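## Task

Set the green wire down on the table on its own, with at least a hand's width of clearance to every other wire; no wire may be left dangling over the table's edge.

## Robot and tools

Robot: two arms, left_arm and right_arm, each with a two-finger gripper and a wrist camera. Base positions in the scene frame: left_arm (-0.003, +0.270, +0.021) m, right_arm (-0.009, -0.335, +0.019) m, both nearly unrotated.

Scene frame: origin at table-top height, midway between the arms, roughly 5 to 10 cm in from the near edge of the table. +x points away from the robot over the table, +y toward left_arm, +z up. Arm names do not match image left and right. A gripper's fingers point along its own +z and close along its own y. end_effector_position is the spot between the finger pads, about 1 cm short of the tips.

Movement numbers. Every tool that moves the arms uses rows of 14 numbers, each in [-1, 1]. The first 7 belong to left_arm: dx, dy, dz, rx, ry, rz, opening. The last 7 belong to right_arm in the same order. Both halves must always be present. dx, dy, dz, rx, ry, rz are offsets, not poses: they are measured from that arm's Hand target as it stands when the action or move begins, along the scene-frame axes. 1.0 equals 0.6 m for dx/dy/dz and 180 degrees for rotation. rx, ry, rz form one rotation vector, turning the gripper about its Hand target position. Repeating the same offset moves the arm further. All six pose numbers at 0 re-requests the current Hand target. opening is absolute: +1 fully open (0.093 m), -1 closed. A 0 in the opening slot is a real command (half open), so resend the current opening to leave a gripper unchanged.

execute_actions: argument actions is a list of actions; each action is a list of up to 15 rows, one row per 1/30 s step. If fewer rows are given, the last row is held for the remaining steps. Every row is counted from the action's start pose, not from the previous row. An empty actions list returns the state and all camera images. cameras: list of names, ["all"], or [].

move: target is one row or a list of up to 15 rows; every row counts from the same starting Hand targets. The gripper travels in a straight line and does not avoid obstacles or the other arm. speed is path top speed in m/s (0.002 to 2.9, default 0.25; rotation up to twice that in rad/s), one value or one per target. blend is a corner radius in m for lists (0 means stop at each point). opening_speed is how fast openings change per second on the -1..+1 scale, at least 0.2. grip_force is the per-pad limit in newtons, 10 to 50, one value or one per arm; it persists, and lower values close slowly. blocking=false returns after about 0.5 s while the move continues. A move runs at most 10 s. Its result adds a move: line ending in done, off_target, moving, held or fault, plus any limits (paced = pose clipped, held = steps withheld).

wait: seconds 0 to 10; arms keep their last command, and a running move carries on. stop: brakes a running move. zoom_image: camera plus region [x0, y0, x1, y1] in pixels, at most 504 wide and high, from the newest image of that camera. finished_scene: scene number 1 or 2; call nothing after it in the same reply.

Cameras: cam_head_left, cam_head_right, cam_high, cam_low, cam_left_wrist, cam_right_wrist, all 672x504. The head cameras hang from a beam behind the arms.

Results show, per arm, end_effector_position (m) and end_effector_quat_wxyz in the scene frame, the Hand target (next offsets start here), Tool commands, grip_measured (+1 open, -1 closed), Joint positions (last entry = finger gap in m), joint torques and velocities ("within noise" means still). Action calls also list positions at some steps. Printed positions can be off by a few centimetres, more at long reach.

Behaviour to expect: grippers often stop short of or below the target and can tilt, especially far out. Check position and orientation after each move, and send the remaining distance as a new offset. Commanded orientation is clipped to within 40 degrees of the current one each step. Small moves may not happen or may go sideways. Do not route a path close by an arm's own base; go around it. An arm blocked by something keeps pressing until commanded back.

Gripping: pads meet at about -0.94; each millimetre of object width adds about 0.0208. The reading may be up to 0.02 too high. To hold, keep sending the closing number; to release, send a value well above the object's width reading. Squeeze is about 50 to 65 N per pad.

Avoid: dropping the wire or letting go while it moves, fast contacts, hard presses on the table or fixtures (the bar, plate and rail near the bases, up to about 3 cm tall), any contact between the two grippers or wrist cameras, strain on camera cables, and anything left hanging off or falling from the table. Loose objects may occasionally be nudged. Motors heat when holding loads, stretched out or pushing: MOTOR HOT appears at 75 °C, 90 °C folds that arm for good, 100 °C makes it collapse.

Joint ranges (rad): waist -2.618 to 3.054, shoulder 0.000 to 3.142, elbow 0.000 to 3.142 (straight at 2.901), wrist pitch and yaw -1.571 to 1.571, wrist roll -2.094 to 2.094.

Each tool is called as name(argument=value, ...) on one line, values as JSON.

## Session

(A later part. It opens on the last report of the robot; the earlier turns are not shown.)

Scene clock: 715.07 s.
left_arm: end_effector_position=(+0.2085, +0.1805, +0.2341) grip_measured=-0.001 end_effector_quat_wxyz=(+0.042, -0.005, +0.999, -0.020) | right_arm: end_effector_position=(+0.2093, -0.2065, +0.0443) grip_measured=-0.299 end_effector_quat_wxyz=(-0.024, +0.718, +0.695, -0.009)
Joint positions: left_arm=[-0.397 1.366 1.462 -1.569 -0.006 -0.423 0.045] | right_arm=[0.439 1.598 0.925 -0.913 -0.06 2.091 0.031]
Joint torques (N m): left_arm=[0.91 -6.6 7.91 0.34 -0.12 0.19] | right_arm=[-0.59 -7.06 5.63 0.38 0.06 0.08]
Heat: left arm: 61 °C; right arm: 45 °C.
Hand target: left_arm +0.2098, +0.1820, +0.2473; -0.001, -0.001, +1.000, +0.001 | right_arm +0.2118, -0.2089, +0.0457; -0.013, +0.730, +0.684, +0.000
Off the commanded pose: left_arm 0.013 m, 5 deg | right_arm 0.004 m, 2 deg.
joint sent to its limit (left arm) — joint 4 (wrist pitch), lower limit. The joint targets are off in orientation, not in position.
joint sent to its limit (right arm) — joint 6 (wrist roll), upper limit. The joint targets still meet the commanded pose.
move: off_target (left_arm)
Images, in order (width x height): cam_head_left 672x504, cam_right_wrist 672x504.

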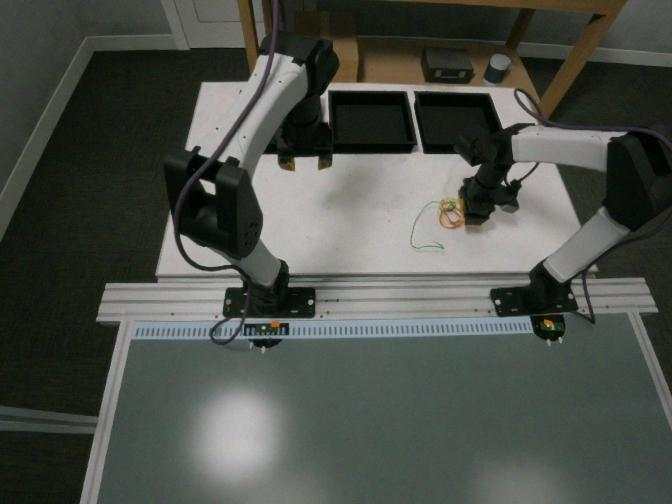

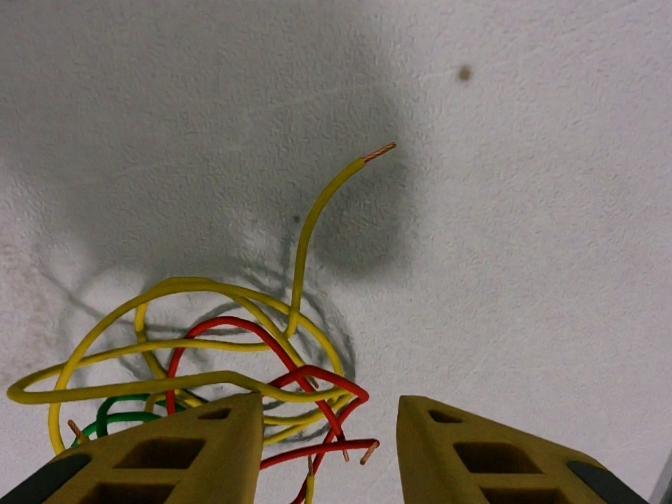

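move(target=[[0,0,0,0,0,0,0,0.003,-0.005,-0.048,0,0,0,-0.3],[0,0,0,0,0,0,0,0.003,-0.005,-0.052,0,0,0,-1]], speed=0.05, cameras=["cam_right_wrist","cam_head_left"])

zoom_image(camera="cam_head_left", region=[340, 100, 580, 280])

Scene clock: 724.47 s.
left_arm: end_effector_position=(+0.2085, +0.1805, +0.2341) grip_measured=-0.001 end_effector_quat_wxyz=(+0.042, -0.005, +0.999, -0.020) | right_arm: end_effector_position=(+0.2140, -0.2068, +0.0214) grip_measured=-0.974 end_effector_quat_wxyz=(-0.020, +0.721, +0.692, +0.006)
Joint positions: left_arm=[-0.397 1.366 1.462 -1.569 -0.006 -0.423 0.045] | right_arm=[0.431 1.63 0.857 -0.781 -0.06 2.093 0]
Joint torques (N m): left_arm=[1.2 -6.42 7.77 0.32 -0.11 0.22] | right_arm=[-0.49 -4.63 4.85 0.48 0.11 0.1]
Heat: left arm: 60 °C; right arm: 45 °C.
Hand target: left_arm +0.2098, +0.1820, +0.2473; -0.001, -0.001, +1.000, +0.001 | right_arm +0.2137, -0.2118, +0.0146; -0.013, +0.730, +0.684, +0.000
Off the commanded pose: left_arm 0.013 m, 5 deg | right_arm 0.009 m, 2 deg.
joint sent to its limit (left arm) — joint 4 (wrist pitch), lower limit. The joint targets are off in orientation, not in position.
joint sent to its limit (right arm) — joint 6 (wrist roll), upper limit. The joint targets still meet the commanded pose.
move: off_target (left_arm)
Images, in order (width x height): cam_head_left 672x504, cam_right_wrist 672x504.

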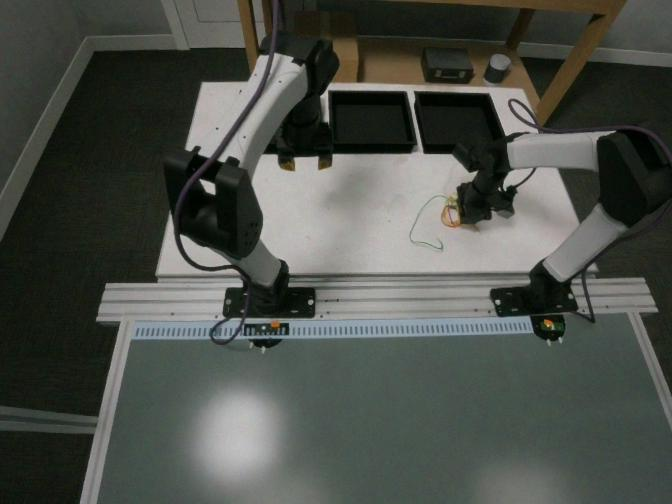

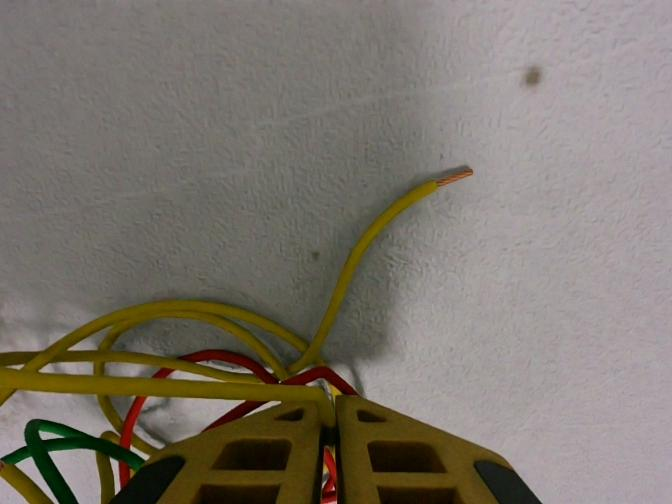

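Scaled by 2.100 from the camera's 672x504 image, which has a finer 960x720 frame.

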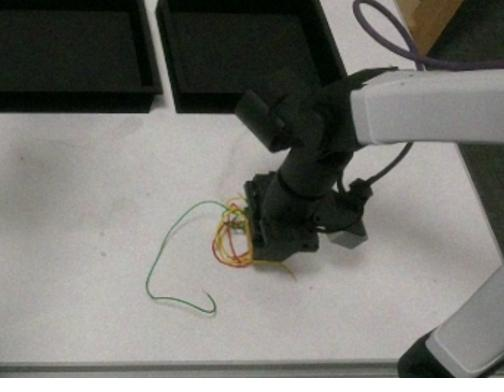

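move(target=[[-0.0413,-0.4,-0.2,0,0,0,0.3,0,0,0,0,0,0,-1],[-0.0413,-0.475,-0.32,0,0,0,0.3,0,0,0,0,0,0,-1]], blend=0.03, cameras=["cam_left_wrist","cam_head_left"])

zoom_image(camera="cam_head_left", region=[340, 100, 580, 280])

Scene clock: 733.60 s.
left_arm: end_effector_position=(+0.1818, -0.0329, +0.1273) grip_measured=+0.299 end_effector_quat_wxyz=(-0.005, +0.021, +1.000, +0.013) | right_arm: end_effector_position=(+0.2140, -0.2068, +0.0214) grip_measured=-0.974 end_effector_quat_wxyz=(-0.020, +0.721, +0.692, +0.006)
Joint positions: left_arm=[-1.019 1.918 1.624 -1.305 -0.016 -0.993 0.06] | right_arm=[0.431 1.63 0.857 -0.781 -0.06 2.093 0]
Joint torques (N m): left_arm=[0.8 -11.55 5.18 0.07 -0.12 0.03] | right_arm=[-0.51 -4.68 4.86 0.46 0.09 0.09]
Heat: left arm: 59 °C; right arm: 44 °C.
Hand target: left_arm +0.1816, -0.0300, +0.1318; -0.003, +0.021, +1.000, +0.012 (not the last commanded pose) | right_arm +0.2137, -0.2118, +0.0146; -0.013, +0.730, +0.684, +0.000
Off the commanded pose: left_arm 0.101 m, 3 deg | right_arm 0.008 m, 2 deg.
joint sent to its limit (right arm) — joint 6 (wrist roll), upper limit. The joint targets still meet the commanded pose.
move: held (left_arm; a check stopped the path); path passed 0 of 2 targets; limits=held
pose unreachable (left arm): on one or more control steps of this call, first in action 0 (counted from 0), this arm could not follow its commanded pose, so it was not sent that pose on those steps. It may still have moved: this result reports where it is.
cause: moving toward the commanded pose would bring a part of the arm too close to another arm (this arm's wrist (the part past joint 4) and the right arm's wrist (the part past joint 4), 33 mm apart when this arm was first held).
Images, in order (width x height): cam_head_left 672x504, cam_left_wrist 672x504.

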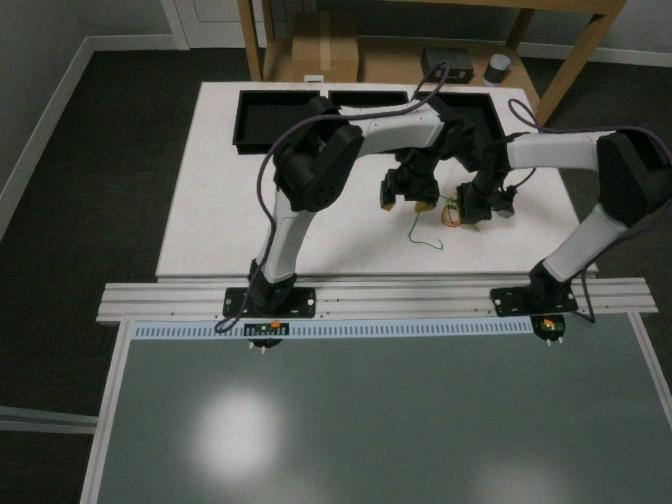

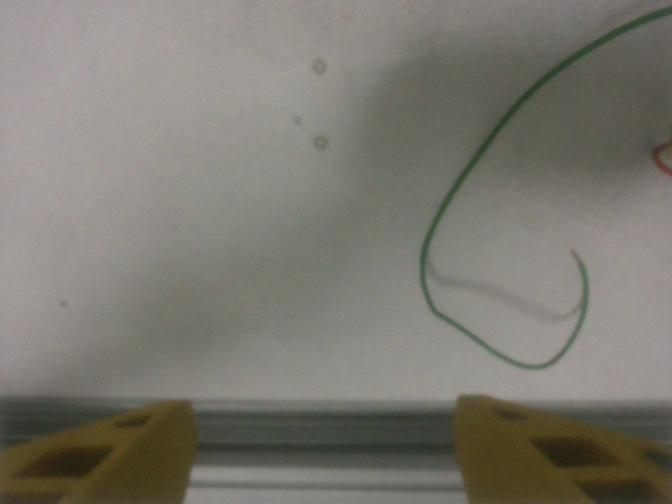

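Scaled by 2.100 from the camera's 672x504 image, which has a finer 960x720 frame.

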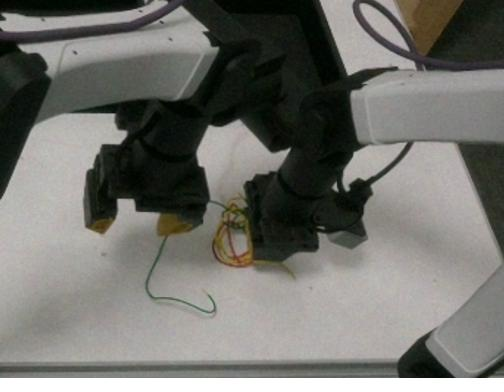

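move(target=[[-0.06,-0.02,0,0,0,0,0.3,0,0,0,0,0,0,-1],[-0.06,-0.08,-0.12,0,0,0,0.3,0,0,0,0,0,0,-1]], speed=0.15, blend=0.02, cameras=["cam_left_wrist"])

Scene clock: 745.80 s.
left_arm: end_effector_position=(+0.1462, -0.0606, +0.0894) grip_measured=+0.299 end_effector_quat_wxyz=(-0.006, +0.028, +0.999, +0.018) | right_arm: end_effector_position=(+0.2140, -0.2068, +0.0214) grip_measured=-0.974 end_effector_quat_wxyz=(-0.020, +0.721, +0.692, +0.006)
Joint positions: left_arm=[-1.141 1.978 1.552 -1.186 -0.016 -1.103 0.06] | right_arm=[0.431 1.63 0.857 -0.781 -0.06 2.093 0]
Joint torques (N m): left_arm=[0.69 -11.08 5.3 0.21 -0.11 0.04] | right_arm=[-0.32 -4.66 4.85 0.47 0.08 0.08]
Heat: left arm: 63 °C; right arm: 43 °C.
Hand target: left_arm +0.1463, -0.0607, +0.0929; -0.004, +0.028, +1.000, +0.014 (not the last commanded pose) | right_arm +0.2137, -0.2118, +0.0146; -0.013, +0.730, +0.684, +0.000
Off the commanded pose: left_arm 0.034 m, 1 deg | right_arm 0.008 m, 2 deg.
joint sent to its limit (right arm) — joint 6 (wrist roll), upper limit. The joint targets still meet the commanded pose.
move: held (left_arm; a check stopped the path); path passed 1 of 2 targets; blend cut to 0.019 m at target 1; limits=held
pose unreachable (left arm): on one or more control steps of this call, first in action 0 (counted from 0), this arm could not follow its commanded pose, so it was not sent that pose on those steps. It may still have moved: this result reports where it is.
cause: moving toward the commanded pose would bring a part of the arm too close to another arm (this arm's wrist (the part past joint 4) and the right arm's wrist (the part past joint 4), 15 mm apart when this arm was first held).
Images, in order (width x height): cam_left_wrist 672x504.

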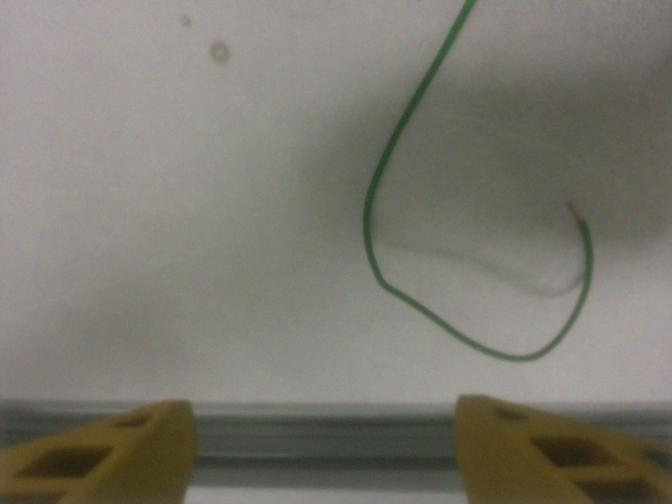

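move(target=[[0.02,0.01,-0.06,0,0,0,0.3,0,0,0,0,0,0,-1],[0.02,0.01,-0.150,0,0,0,0.3,0,0,0,0,0,0,-1],[0.02,0.01,-0.150,0,0,0,-1,0,0,0,0,0,0,-1]], speed=0.08, cameras=["cam_left_wrist","cam_head_left"])

zoom_image(camera="cam_head_left", region=[340, 100, 580, 280])

Scene clock: 757.80 s.
left_arm: end_effector_position=(+0.1607, -0.0640, +0.0162) grip_measured=-0.980 end_effector_quat_wxyz=(+0.003, +0.023, +1.000, -0.006) | right_arm: end_effector_position=(+0.2140, -0.2068, +0.0214) grip_measured=-0.974 end_effector_quat_wxyz=(-0.020, +0.721, +0.692, +0.006)
Joint positions: left_arm=[-1.105 2.053 1.358 -0.864 -0.011 -1.074 0] | right_arm=[0.431 1.63 0.857 -0.781 -0.06 2.093 0]
Joint torques (N m): left_arm=[0.79 -8.59 3.47 0.21 -0.12 0.15] | right_arm=[-0.54 -4.63 4.92 0.5 0.1 0.08]
Heat: left arm: 66 °C; right arm: 43 °C.
Hand target: left_arm +0.1582, -0.0547, +0.0028; -0.004, +0.028, +1.000, +0.014 | right_arm +0.2137, -0.2118, +0.0146; -0.013, +0.730, +0.684, +0.000
Off the commanded pose: left_arm 0.016 m, 2 deg | right_arm 0.008 m, 2 deg.
joint sent to its limit (right arm) — joint 6 (wrist roll), upper limit. The joint targets still meet the commanded pose.
move: off_target (left_arm); target 3's new opening was sent with left_arm's hand 0.014 m and 1 deg from that target
Images, in order (width x height): cam_head_left 672x504, cam_left_wrist 672x504.

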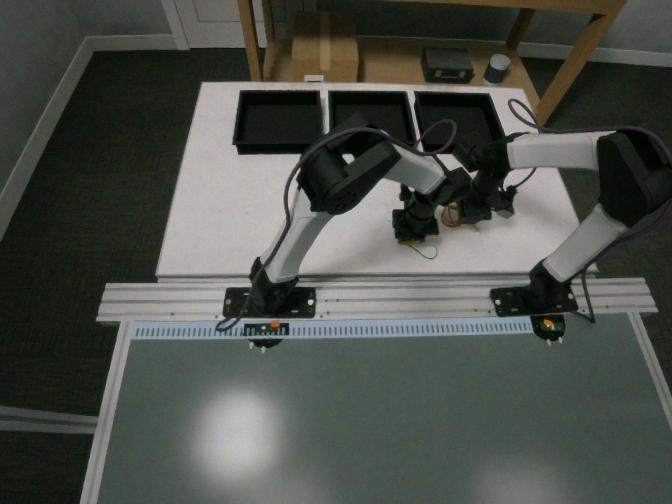

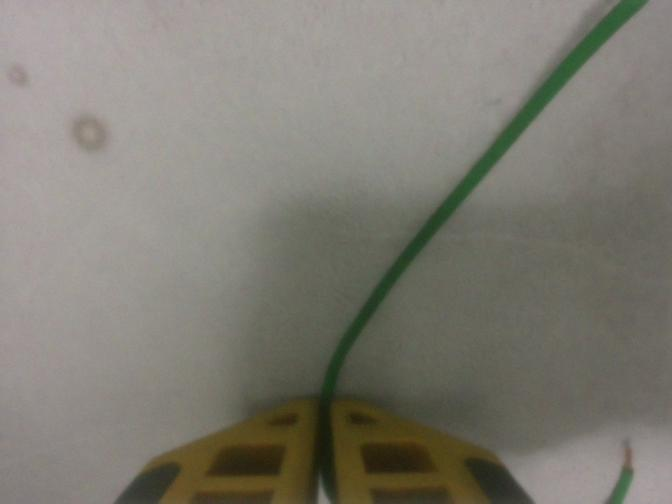

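Scaled by 2.100 from the camera's 672x504 image, which has a finer 960x720 frame.

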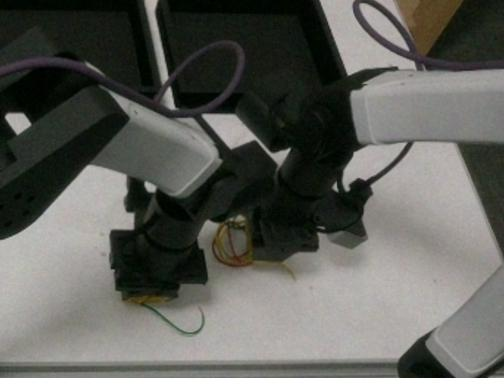

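move(target=[[0.0,0.17,0.06,0,0,0,-1,0,0,0,0,0,0,-1]], speed=0.06, cameras=["cam_left_wrist","cam_right_wrist","cam_head_left"])

zoom_image(camera="cam_head_left", region=[340, 100, 580, 280])

Scene clock: 765.83 s.
left_arm: end_effector_position=(+0.1609, +0.0355, +0.0346) grip_measured=-0.980 end_effector_quat_wxyz=(-0.005, +0.025, +1.000, +0.002) | right_arm: end_effector_position=(+0.2163, -0.2060, +0.0214) grip_measured=-0.974 end_effector_quat_wxyz=(-0.017, +0.721, +0.693, +0.011)
Joint positions: left_arm=[-0.949 1.742 1.015 -0.853 -0.005 -0.916 0] | right_arm=[0.431 1.63 0.857 -0.771 -0.058 2.093 0]
Joint torques (N m): left_arm=[0.96 -10.58 3.63 -0.1 -0.25 0.13] | right_arm=[-0.55 -4.71 4.82 0.38 0.1 0.09]
Heat: left arm: 66 °C; right arm: 43 °C.
Hand target: left_arm +0.1583, +0.0473, +0.0388; -0.004, +0.028, +1.000, +0.014 | right_arm +0.2137, -0.2118, +0.0146; -0.013, +0.730, +0.684, +0.000
Off the commanded pose: left_arm 0.013 m, 1 deg | right_arm 0.009 m, 2 deg.
joint sent to its limit (right arm) — joint 6 (wrist roll), upper limit. The joint targets still meet the commanded pose.
move: off_target (left_arm)
Images, in order (width x height): cam_head_left 672x504, cam_left_wrist 672x504, cam_right_wrist 672x504.

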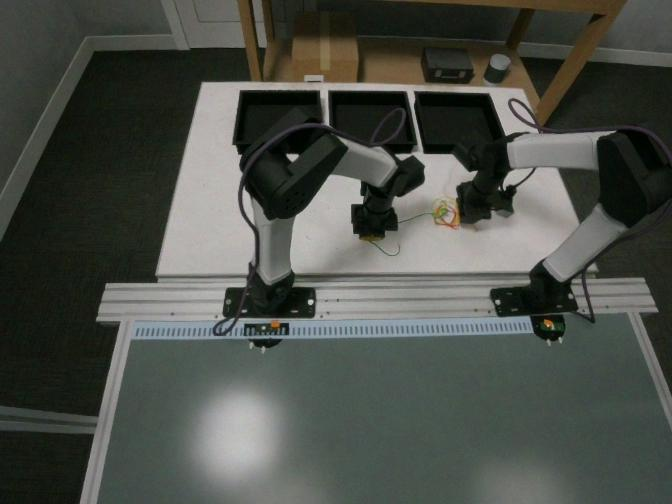

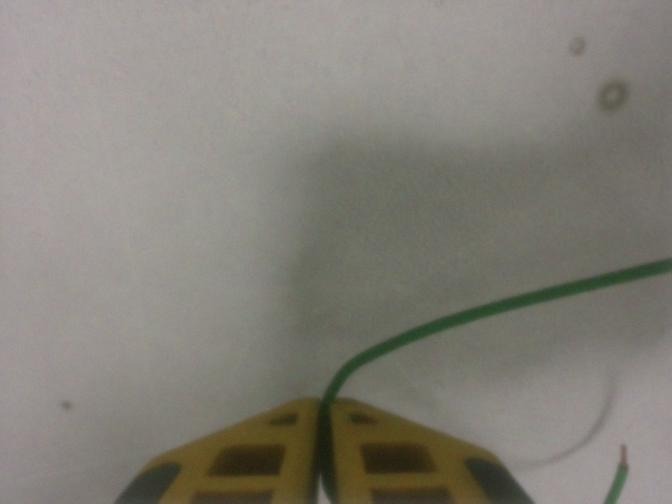

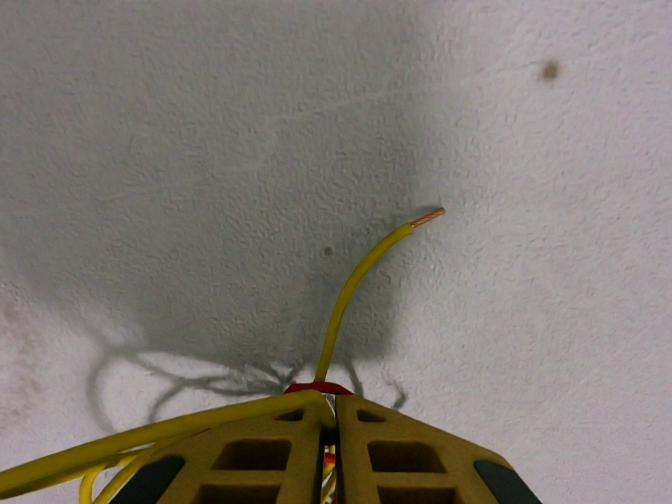

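Scaled by 2.100 from the camera's 672x504 image, which has a finer 960x720 frame.

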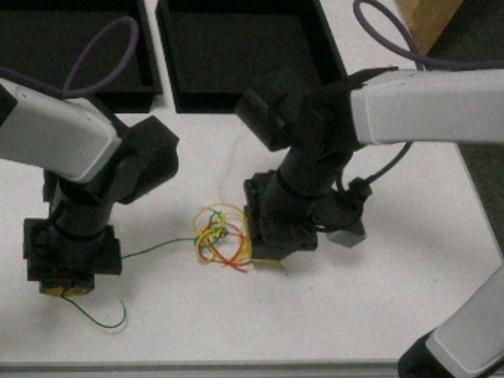

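move(target=[[0.03,0.2,0.02,0,0,0,-1,0,0,0,0,0,0,-1]], speed=0.05, cameras=["cam_right_wrist","cam_head_left"])

zoom_image(camera="cam_head_left", region=[340, 100, 580, 280])

Scene clock: 772.83 s.
left_arm: end_effector_position=(+0.1820, +0.1562, +0.0497) grip_measured=-0.980 end_effector_quat_wxyz=(-0.001, +0.027, +1.000, -0.002) | right_arm: end_effector_position=(+0.2181, -0.2048, +0.0215) grip_measured=-0.974 end_effector_quat_wxyz=(-0.017, +0.721, +0.693, +0.015)
Joint positions: left_arm=[-0.542 1.441 0.778 -0.904 -0.005 -0.504 0] | right_arm=[0.431 1.63 0.857 -0.762 -0.06 2.093 0]
Joint torques (N m): left_arm=[1.51 -6.89 3.77 -0.08 -0.35 0.16] | right_arm=[-0.51 -4.59 4.85 0.33 0.1 0.09]
Heat: left arm: 66 °C; right arm: 42 °C.
Hand target: left_arm +0.1762, +0.1673, +0.0508; -0.004, +0.028, +1.000, +0.014 | right_arm +0.2137, -0.2119, +0.0146; -0.013, +0.730, +0.684, +0.000
Off the commanded pose: left_arm 0.013 m, 2 deg | right_arm 0.011 m, 2 deg.
joint sent to its limit (right arm) — joint 6 (wrist roll), upper limit. The joint targets still meet the commanded pose.
move: off_target (left_arm, right_arm)
Images, in order (width x height): cam_head_left 672x504, cam_right_wrist 672x504.

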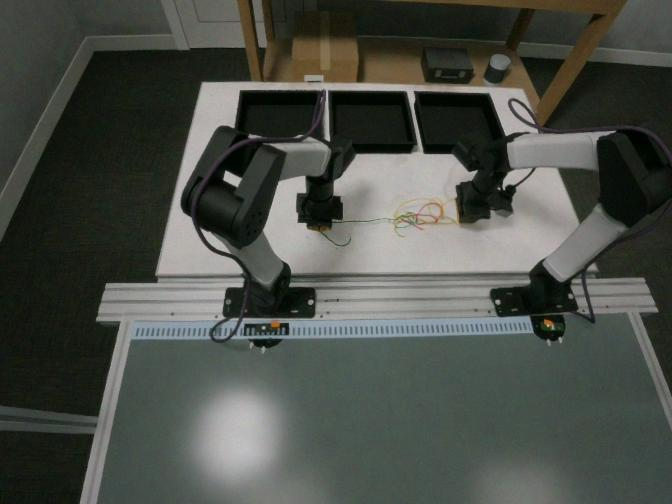

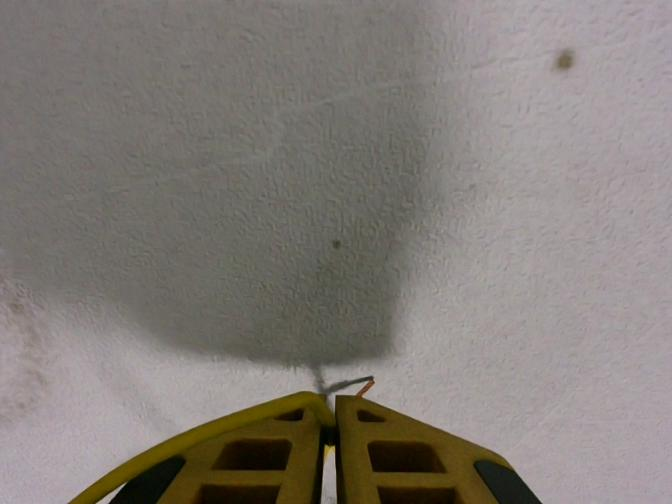

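Scaled by 2.100 from the camera's 672x504 image, which has a finer 960x720 frame.

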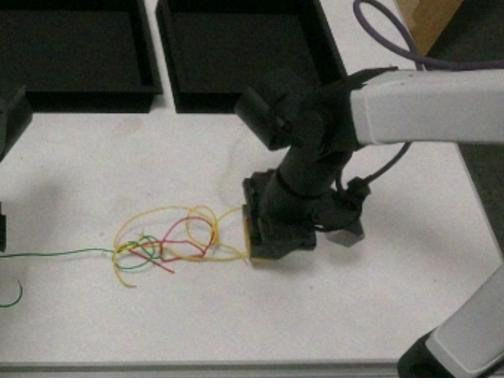

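move(target=[[0.03,0.15,0.02,0,0,0,-1,0,0,0,0,0,0,-1]], speed=0.05, cameras=["cam_head_left"])

zoom_image(camera="cam_head_left", region=[280, 130, 500, 280])

Scene clock: 779.77 s.
left_arm: end_effector_position=(+0.1939, +0.2534, +0.0585) grip_measured=-0.980 end_effector_quat_wxyz=(-0.013, +0.024, +1.000, +0.007) | right_arm: end_effector_position=(+0.2186, -0.2036, +0.0215) grip_measured=-0.974 end_effector_quat_wxyz=(-0.019, +0.721, +0.693, +0.018)
Joint positions: left_arm=[-0.086 1.365 0.756 -0.981 -0.019 -0.054 0] | right_arm=[0.431 1.63 0.857 -0.758 -0.065 2.093 0]
Joint torques (N m): left_arm=[0.91 -6.48 5.19 0.09 -0.22 0.14] | right_arm=[-0.51 -4.74 4.94 0.29 0.16 0.09]
Heat: left arm: 64 °C; right arm: 42 °C.
Hand target: left_arm +0.1942, +0.2572, +0.0628; -0.004, +0.028, +1.000, +0.014 | right_arm +0.2137, -0.2119, +0.0146; -0.013, +0.730, +0.684, +0.000
Off the commanded pose: left_arm 0.006 m, 1 deg | right_arm 0.012 m, 3 deg.
joint sent to its limit (right arm) — joint 6 (wrist roll), upper limit. The joint targets still meet the commanded pose.
move: off_target (right_arm)
Images, in order (width x height): cam_head_left 672x504.

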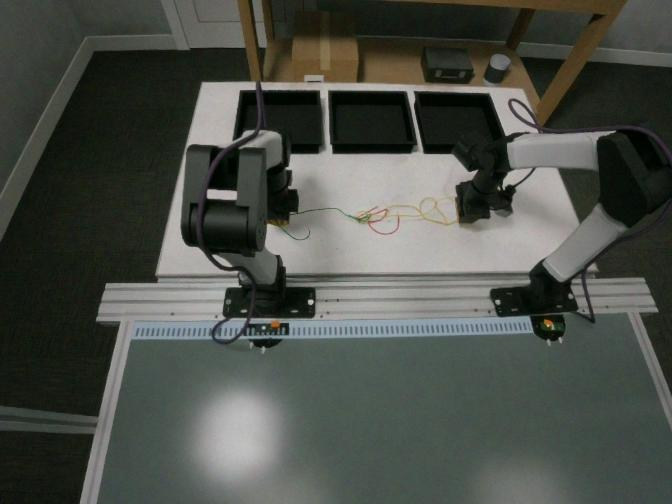

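Scaled by 2.291 from the camera's 672x504 image, which has a finer 960x720 frame.

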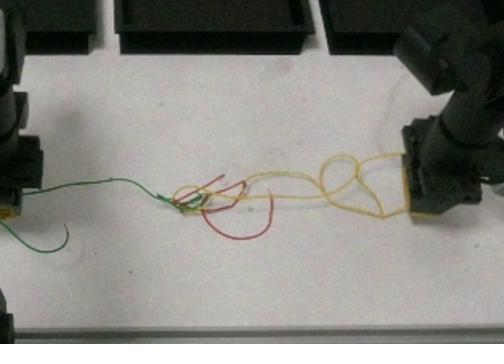

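move(target=[[0.0,0.15,0.02,0,0,0,-1,0,0,0,0,0,0,-1]], speed=0.05, cameras=["cam_head_left"])

zoom_image(camera="cam_head_left", region=[250, 130, 470, 280])

Scene clock: 786.43 s.
left_arm: end_effector_position=(+0.1880, +0.3419, +0.0700) grip_measured=-0.980 end_effector_quat_wxyz=(-0.008, +0.024, +1.000, +0.007) | right_arm: end_effector_position=(+0.2186, -0.2036, +0.0215) grip_measured=-0.974 end_effector_quat_wxyz=(-0.019, +0.721, +0.693, +0.018)
Joint positions: left_arm=[0.358 1.353 0.798 -1.015 -0.022 0.39 0] | right_arm=[0.431 1.63 0.857 -0.758 -0.065 2.093 0]
Joint torques (N m): left_arm=[0.87 -3.26 7.79 0.15 -0.15 0.14] | right_arm=[-0.55 -4.68 4.97 0.3 0.12 0.09]
Heat: left arm: 62 °C; right arm: 42 °C.
Hand target: left_arm +0.1942, +0.3473, +0.0749; -0.004, +0.028, +1.000, +0.014 | right_arm +0.2137, -0.2119, +0.0146; -0.013, +0.730, +0.684, +0.000
Off the commanded pose: left_arm 0.009 m, 1 deg | right_arm 0.012 m, 3 deg.
joint sent to its limit (right arm) — joint 6 (wrist roll), upper limit. The joint targets still meet the commanded pose.
move: off_target (right_arm)
Images, in order (width x height): cam_head_left 672x504.

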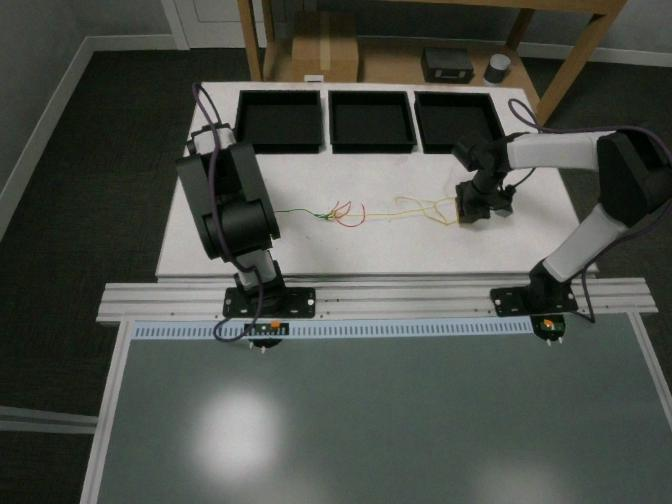

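Scaled by 2.291 from the camera's 672x504 image, which has a finer 960x720 frame.

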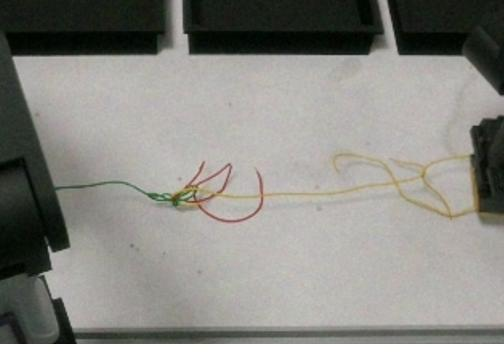

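move(target=[[0.0,0.05,0,0,0,0,-1,0,-0.15,0.03,0,0,0,-1]], speed=0.05, cameras=["cam_head_left"])

zoom_image(camera="cam_head_left", region=[250, 130, 470, 280])

Scene clock: 793.23 s.
left_arm: end_effector_position=(+0.1856, +0.3698, +0.0699) grip_measured=-0.980 end_effector_quat_wxyz=(-0.014, +0.024, +1.000, +0.004) | right_arm: end_effector_position=(+0.2198, -0.2963, +0.0306) grip_measured=-0.974 end_effector_quat_wxyz=(-0.018, +0.730, +0.683, +0.008)
Joint positions: left_arm=[0.486 1.402 0.837 -1.015 -0.022 0.518 0] | right_arm=[0.07 1.536 0.793 -0.828 -0.062 1.758 0]
Joint torques (N m): left_arm=[0.75 -3.33 7.69 0.25 -0.15 0.2] | right_arm=[-0.64 -6.76 5.33 0.11 0.13 -0.17]
Heat: left arm: 60 °C; right arm: 42 °C.
Hand target: left_arm +0.1942, +0.3773, +0.0748; -0.004, +0.028, +1.000, +0.014 | right_arm +0.2138, -0.3019, +0.0327; -0.013, +0.729, +0.684, +0.000
Off the commanded pose: left_arm 0.013 m, 2 deg | right_arm 0.008 m, 1 deg.
move: off_target (left_arm)
Images, in order (width x height): cam_head_left 672x504.

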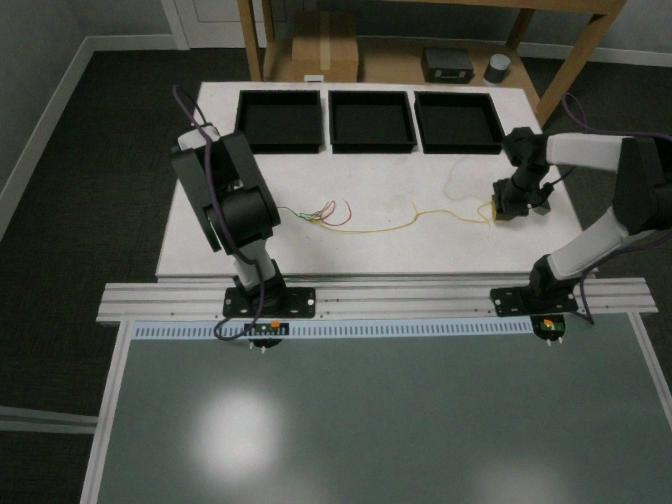

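Scaled by 2.291 from the camera's 672x504 image, which has a finer 960x720 frame.

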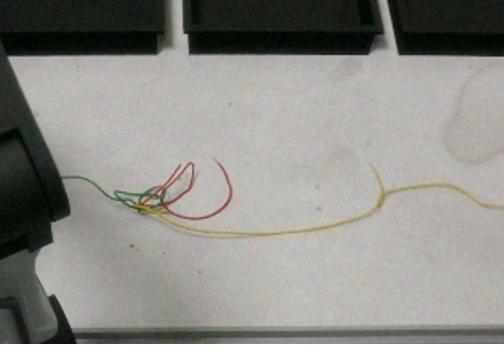

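move(target=[[0.0,0,0,0,0,0,-1,0,-0.13,0.0,0,0,0,-1]], speed=0.05, cameras=["cam_head_left","cam_right_wrist"])

zoom_image(camera="cam_head_left", region=[250, 130, 470, 280])

Scene clock: 802.27 s.
left_arm: end_effector_position=(+0.1855, +0.3698, +0.0699) grip_measured=-0.980 end_effector_quat_wxyz=(-0.014, +0.024, +1.000, +0.004) | right_arm: end_effector_position=(+0.2171, -0.3762, +0.0324) grip_measured=-0.974 end_effector_quat_wxyz=(-0.012, +0.731, +0.683, +0.010)
Joint positions: left_arm=[0.486 1.402 0.837 -1.015 -0.022 0.518 0] | right_arm=[-0.273 1.536 0.793 -0.836 -0.055 1.415 0]
Joint torques (N m): left_arm=[0.88 -3.79 7.64 0.29 -0.13 0.18] | right_arm=[-0.43 -4.67 6.93 0.11 0.11 -0.14]
Heat: left arm: 58 °C; right arm: 43 °C.
Hand target: left_arm +0.1942, +0.3773, +0.0748; -0.004, +0.028, +1.000, +0.014 | right_arm +0.2137, -0.3799, +0.0327; -0.013, +0.729, +0.684, +0.000
Off the commanded pose: left_arm 0.012 m, 2 deg | right_arm 0.005 m, 1 deg.
move: off_target (left_arm)
Images, in order (width x height): cam_head_left 672x504, cam_right_wrist 672x504.

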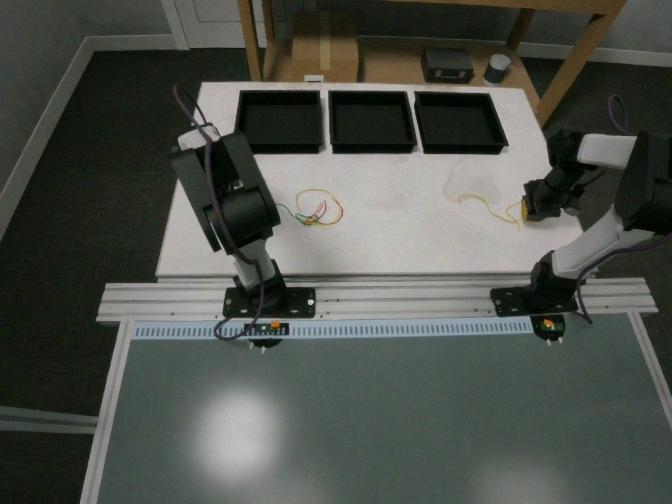

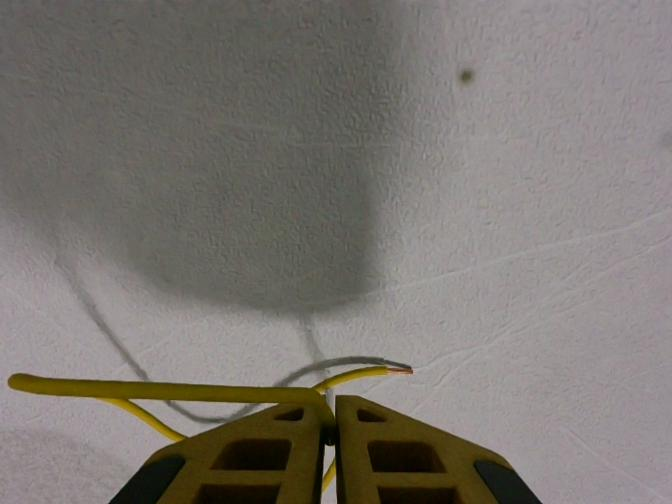

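Scaled by 2.291 from the camera's 672x504 image, which has a finer 960x720 frame.

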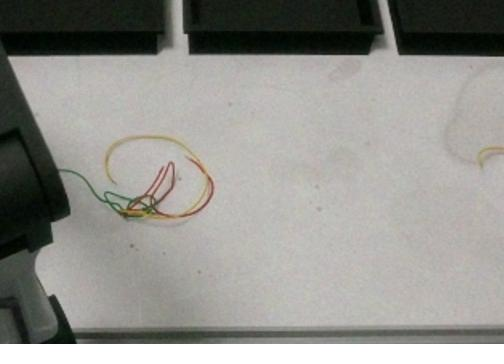

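move(target=[[0,0,0,0,0,0,-1,0,0.06,-0.02,0,0,0,-1],[0,0,0,0,0,0,-1,0,0.06,-0.02,0,0,0,-0.6],[0,0,0,0,0,0,-1,0,0.06,0.18,0,0,0,-0.6]], speed=0.12, opening_speed=0.4, cameras=["cam_head_left"])

zoom_image(camera="cam_head_left", region=[400, 130, 620, 280])

Scene clock: 823.03 s.
left_arm: end_effector_position=(+0.1855, +0.3698, +0.0699) grip_measured=-0.980 end_effector_quat_wxyz=(-0.014, +0.024, +1.000, +0.004) | right_arm: end_effector_position=(+0.2112, -0.3402, +0.1308) grip_measured=-0.601 end_effector_quat_wxyz=(-0.026, +0.727, +0.687, -0.004)
Joint positions: left_arm=[0.486 1.402 0.837 -1.015 -0.022 0.518 0] | right_arm=[-0.128 1.411 1.094 -1.295 -0.054 1.547 0.016]
Joint torques (N m): left_arm=[0.98 -3.66 7.84 0.28 -0.18 0.1] | right_arm=[-0.5 -5.6 9.57 0.05 0.08 -0.03]
Heat: left arm: 55 °C; right arm: 43 °C.
Hand target: left_arm +0.1942, +0.3773, +0.0748; -0.004, +0.028, +1.000, +0.014 | right_arm +0.2137, -0.3439, +0.1407; -0.013, +0.730, +0.684, +0.000
Off the commanded pose: left_arm 0.012 m, 2 deg | right_arm 0.011 m, 2 deg.
move: off_target (left_arm, right_arm)
Images, in order (width x height): cam_head_left 672x504.

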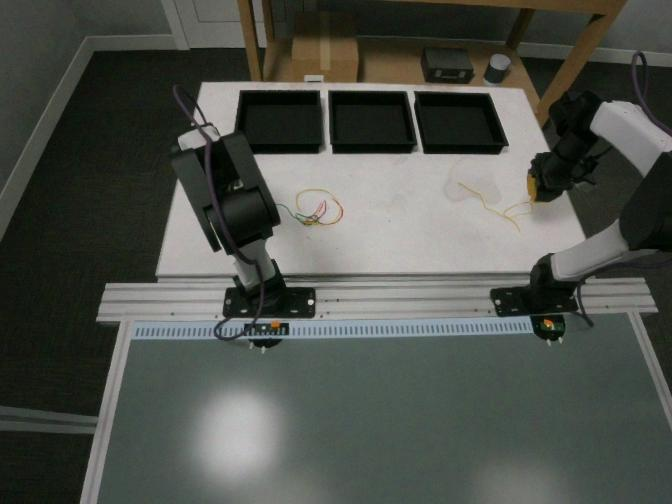

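Scaled by 2.291 from the camera's 672x504 image, which has a finer 960x720 frame.

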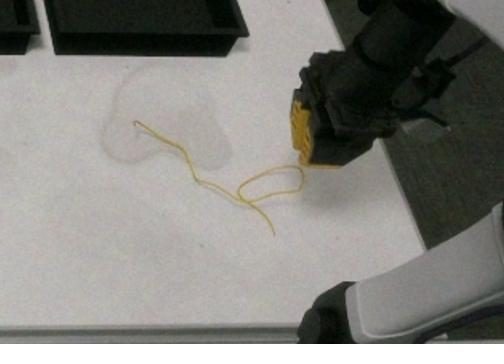

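move(target=[[0,0,0,0,0,0,-1,0,0.4,0,0,0,0,-0.2],[0,0,0,0,0,0,-1,-0.0,0.70,-0.03,0,0,0,-0.2]], blend=0.05, speed=0.25, cameras=["cam_head_left","cam_right_wrist"])

zoom_image(camera="cam_head_left", region=[250, 130, 470, 280])

Scene clock: 833.33 s.
left_arm: end_effector_position=(+0.1855, +0.3698, +0.0699) grip_measured=-0.980 end_effector_quat_wxyz=(-0.014, +0.024, +1.000, +0.004) | right_arm: end_effector_position=(+0.2113, +0.0768, +0.1235) grip_measured=-0.201 end_effector_quat_wxyz=(-0.103, +0.516, +0.850, +0.004)
Joint positions: left_arm=[0.486 1.402 0.837 -1.015 -0.022 0.518 0] | right_arm=[0.95 2.381 2.374 -1.538 -0.216 2.091 0.036]
Joint torques (N m): left_arm=[1.16 -3.44 7.99 0.32 -0.07 0.11] | right_arm=[-0.81 -10.29 9.84 0.1 -0.21 0.11]
Heat: left arm: 54 °C; right arm: 43 °C.
Hand target: left_arm +0.1942, +0.3773, +0.0748; -0.004, +0.028, +1.000, +0.014 | right_arm +0.2137, +0.0761, +0.1227; -0.013, +0.730, +0.684, +0.001
Off the commanded pose: left_arm 0.012 m, 2 deg | right_arm 0.003 m, 33 deg.
joint sent to its limit (right arm) — joint 4 (wrist pitch), lower limit; joint 6 (wrist roll), upper limit. The joint targets are off in orientation, not in position.
move: off_target (left_arm, right_arm)
Images, in order (width x height): cam_head_left 672x504, cam_right_wrist 672x504.

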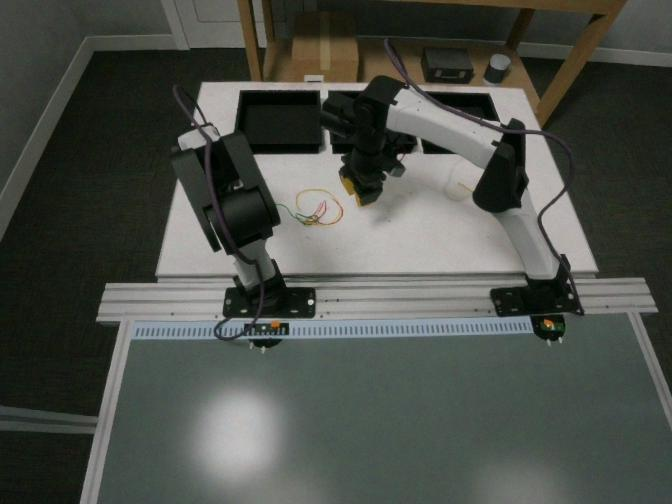

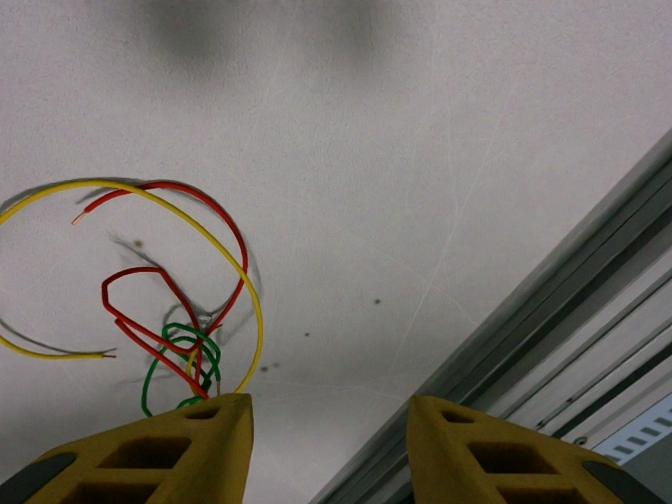

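Scaled by 2.291 from the camera's 672x504 image, which has a finer 960x720 frame.

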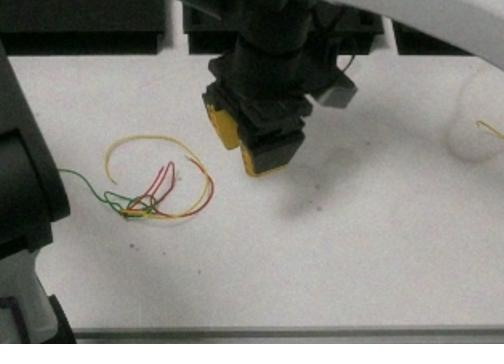

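move(target=[0,0,0,0,0,0,-1,0.055,0.04,-0.095,0,0,0.174,-0.2], speed=0.12, cameras=["cam_right_wrist"])

Scene clock: 845.93 s.
left_arm: end_effector_position=(+0.1855, +0.3698, +0.0699) grip_measured=-0.980 end_effector_quat_wxyz=(-0.014, +0.024, +1.000, +0.004) | right_arm: end_effector_position=(+0.2461, +0.1013, +0.0674) grip_measured=-0.201 end_effector_quat_wxyz=(-0.022, +0.509, +0.861, +0.006)
Joint positions: left_arm=[0.486 1.402 0.837 -1.015 -0.022 0.518 0] | right_arm=[0.973 2.634 2.636 -1.539 -0.053 2.091 0.036]
Joint torques (N m): left_arm=[1.05 -3.51 7.92 0.25 -0.12 0.14] | right_arm=[0.47 -11.59 9.63 0.09 0.1 0.1]
Heat: left arm: 53 °C; right arm: 45 °C.
Hand target: left_arm +0.1942, +0.3773, +0.0748; -0.004, +0.028, +1.000, +0.014 | right_arm +0.2467, +0.1001, +0.0655; -0.013, +0.518, +0.855, -0.003
Off the commanded pose: left_arm 0.012 m, 2 deg | right_arm 0.002 m, 2 deg.
joint sent to its limit (right arm) — joint 4 (wrist pitch), lower limit; joint 6 (wrist roll), upper limit. The joint targets still meet the commanded pose.
move: off_target (left_arm)
Images, in order (width x height): cam_right_wrist 672x504.

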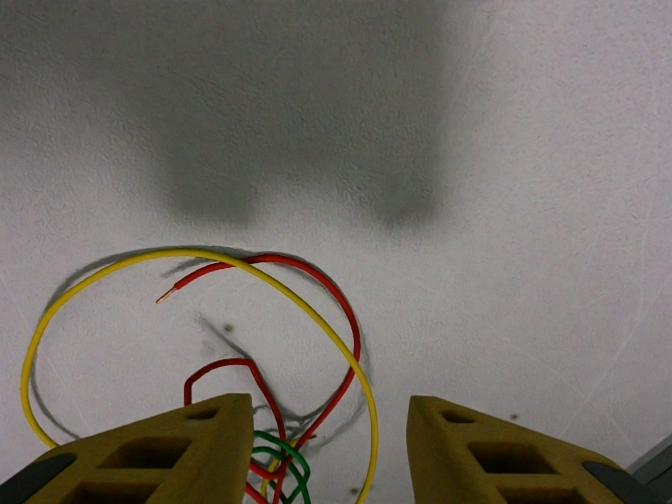

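move(target=[[0,0,0,0,0,0,-1,-0.005,0,-0.086,0,0,0,-0.2],[0,0,0,0,0,0,-1,-0.005,0,-0.092,0,0,0,-1]], speed=0.05, cameras=["cam_right_wrist","cam_head_left"])

zoom_image(camera="cam_head_left", region=[250, 130, 470, 280])

Scene clock: 855.30 s.
left_arm: end_effector_position=(+0.1855, +0.3698, +0.0699) grip_measured=-0.980 end_effector_quat_wxyz=(-0.014, +0.024, +1.000, +0.004) | right_arm: end_effector_position=(+0.2468, +0.1019, +0.0102) grip_measured=-0.978 end_effector_quat_wxyz=(-0.019, +0.508, +0.861, -0.002)
Joint positions: left_arm=[0.486 1.402 0.837 -1.015 -0.022 0.518 0] | right_arm=[0.976 2.623 2.386 -1.315 -0.046 2.092 0]
Joint torques (N m): left_arm=[0.77 -3.48 7.86 0.32 -0.13 0.2] | right_arm=[0.77 -14.61 4.7 0.33 0.06 0.1]
Heat: left arm: 53 °C; right arm: 48 °C.
Hand target: left_arm +0.1942, +0.3773, +0.0748; -0.004, +0.028, +1.000, +0.014 | right_arm +0.2437, +0.1001, +0.0104; -0.013, +0.518, +0.855, -0.003
Off the commanded pose: left_arm 0.012 m, 2 deg | right_arm 0.004 m, 1 deg.
joint sent to its limit (right arm) — joint 6 (wrist roll), upper limit. The joint targets still meet the commanded pose.
move: off_target (left_arm); target 2's new opening was sent with right_arm's hand 0.006 m and 3 deg from that target
Images, in order (width x height): cam_head_left 672x504, cam_right_wrist 672x504.

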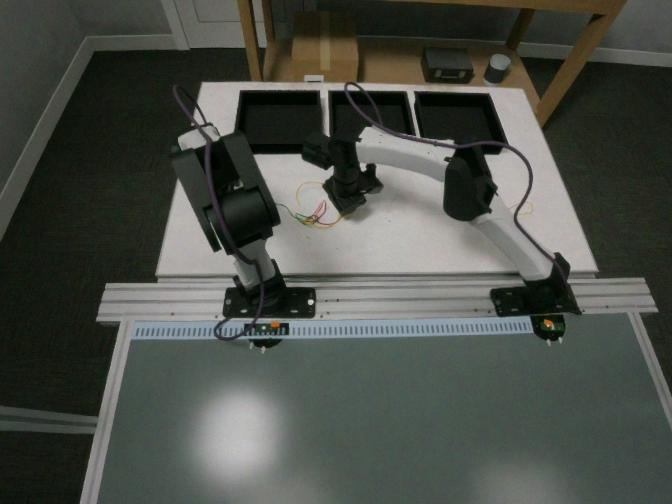

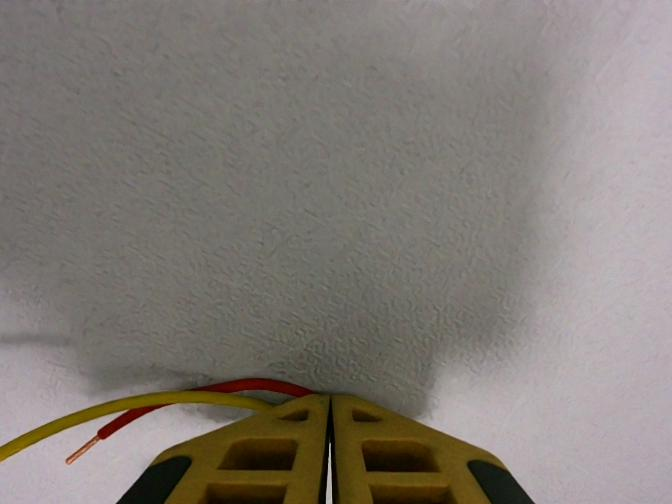

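Scaled by 2.291 from the camera's 672x504 image, which has a finer 960x720 frame.

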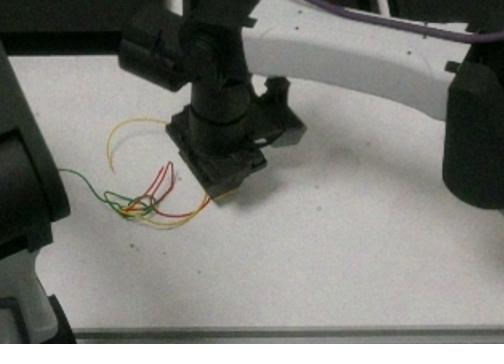

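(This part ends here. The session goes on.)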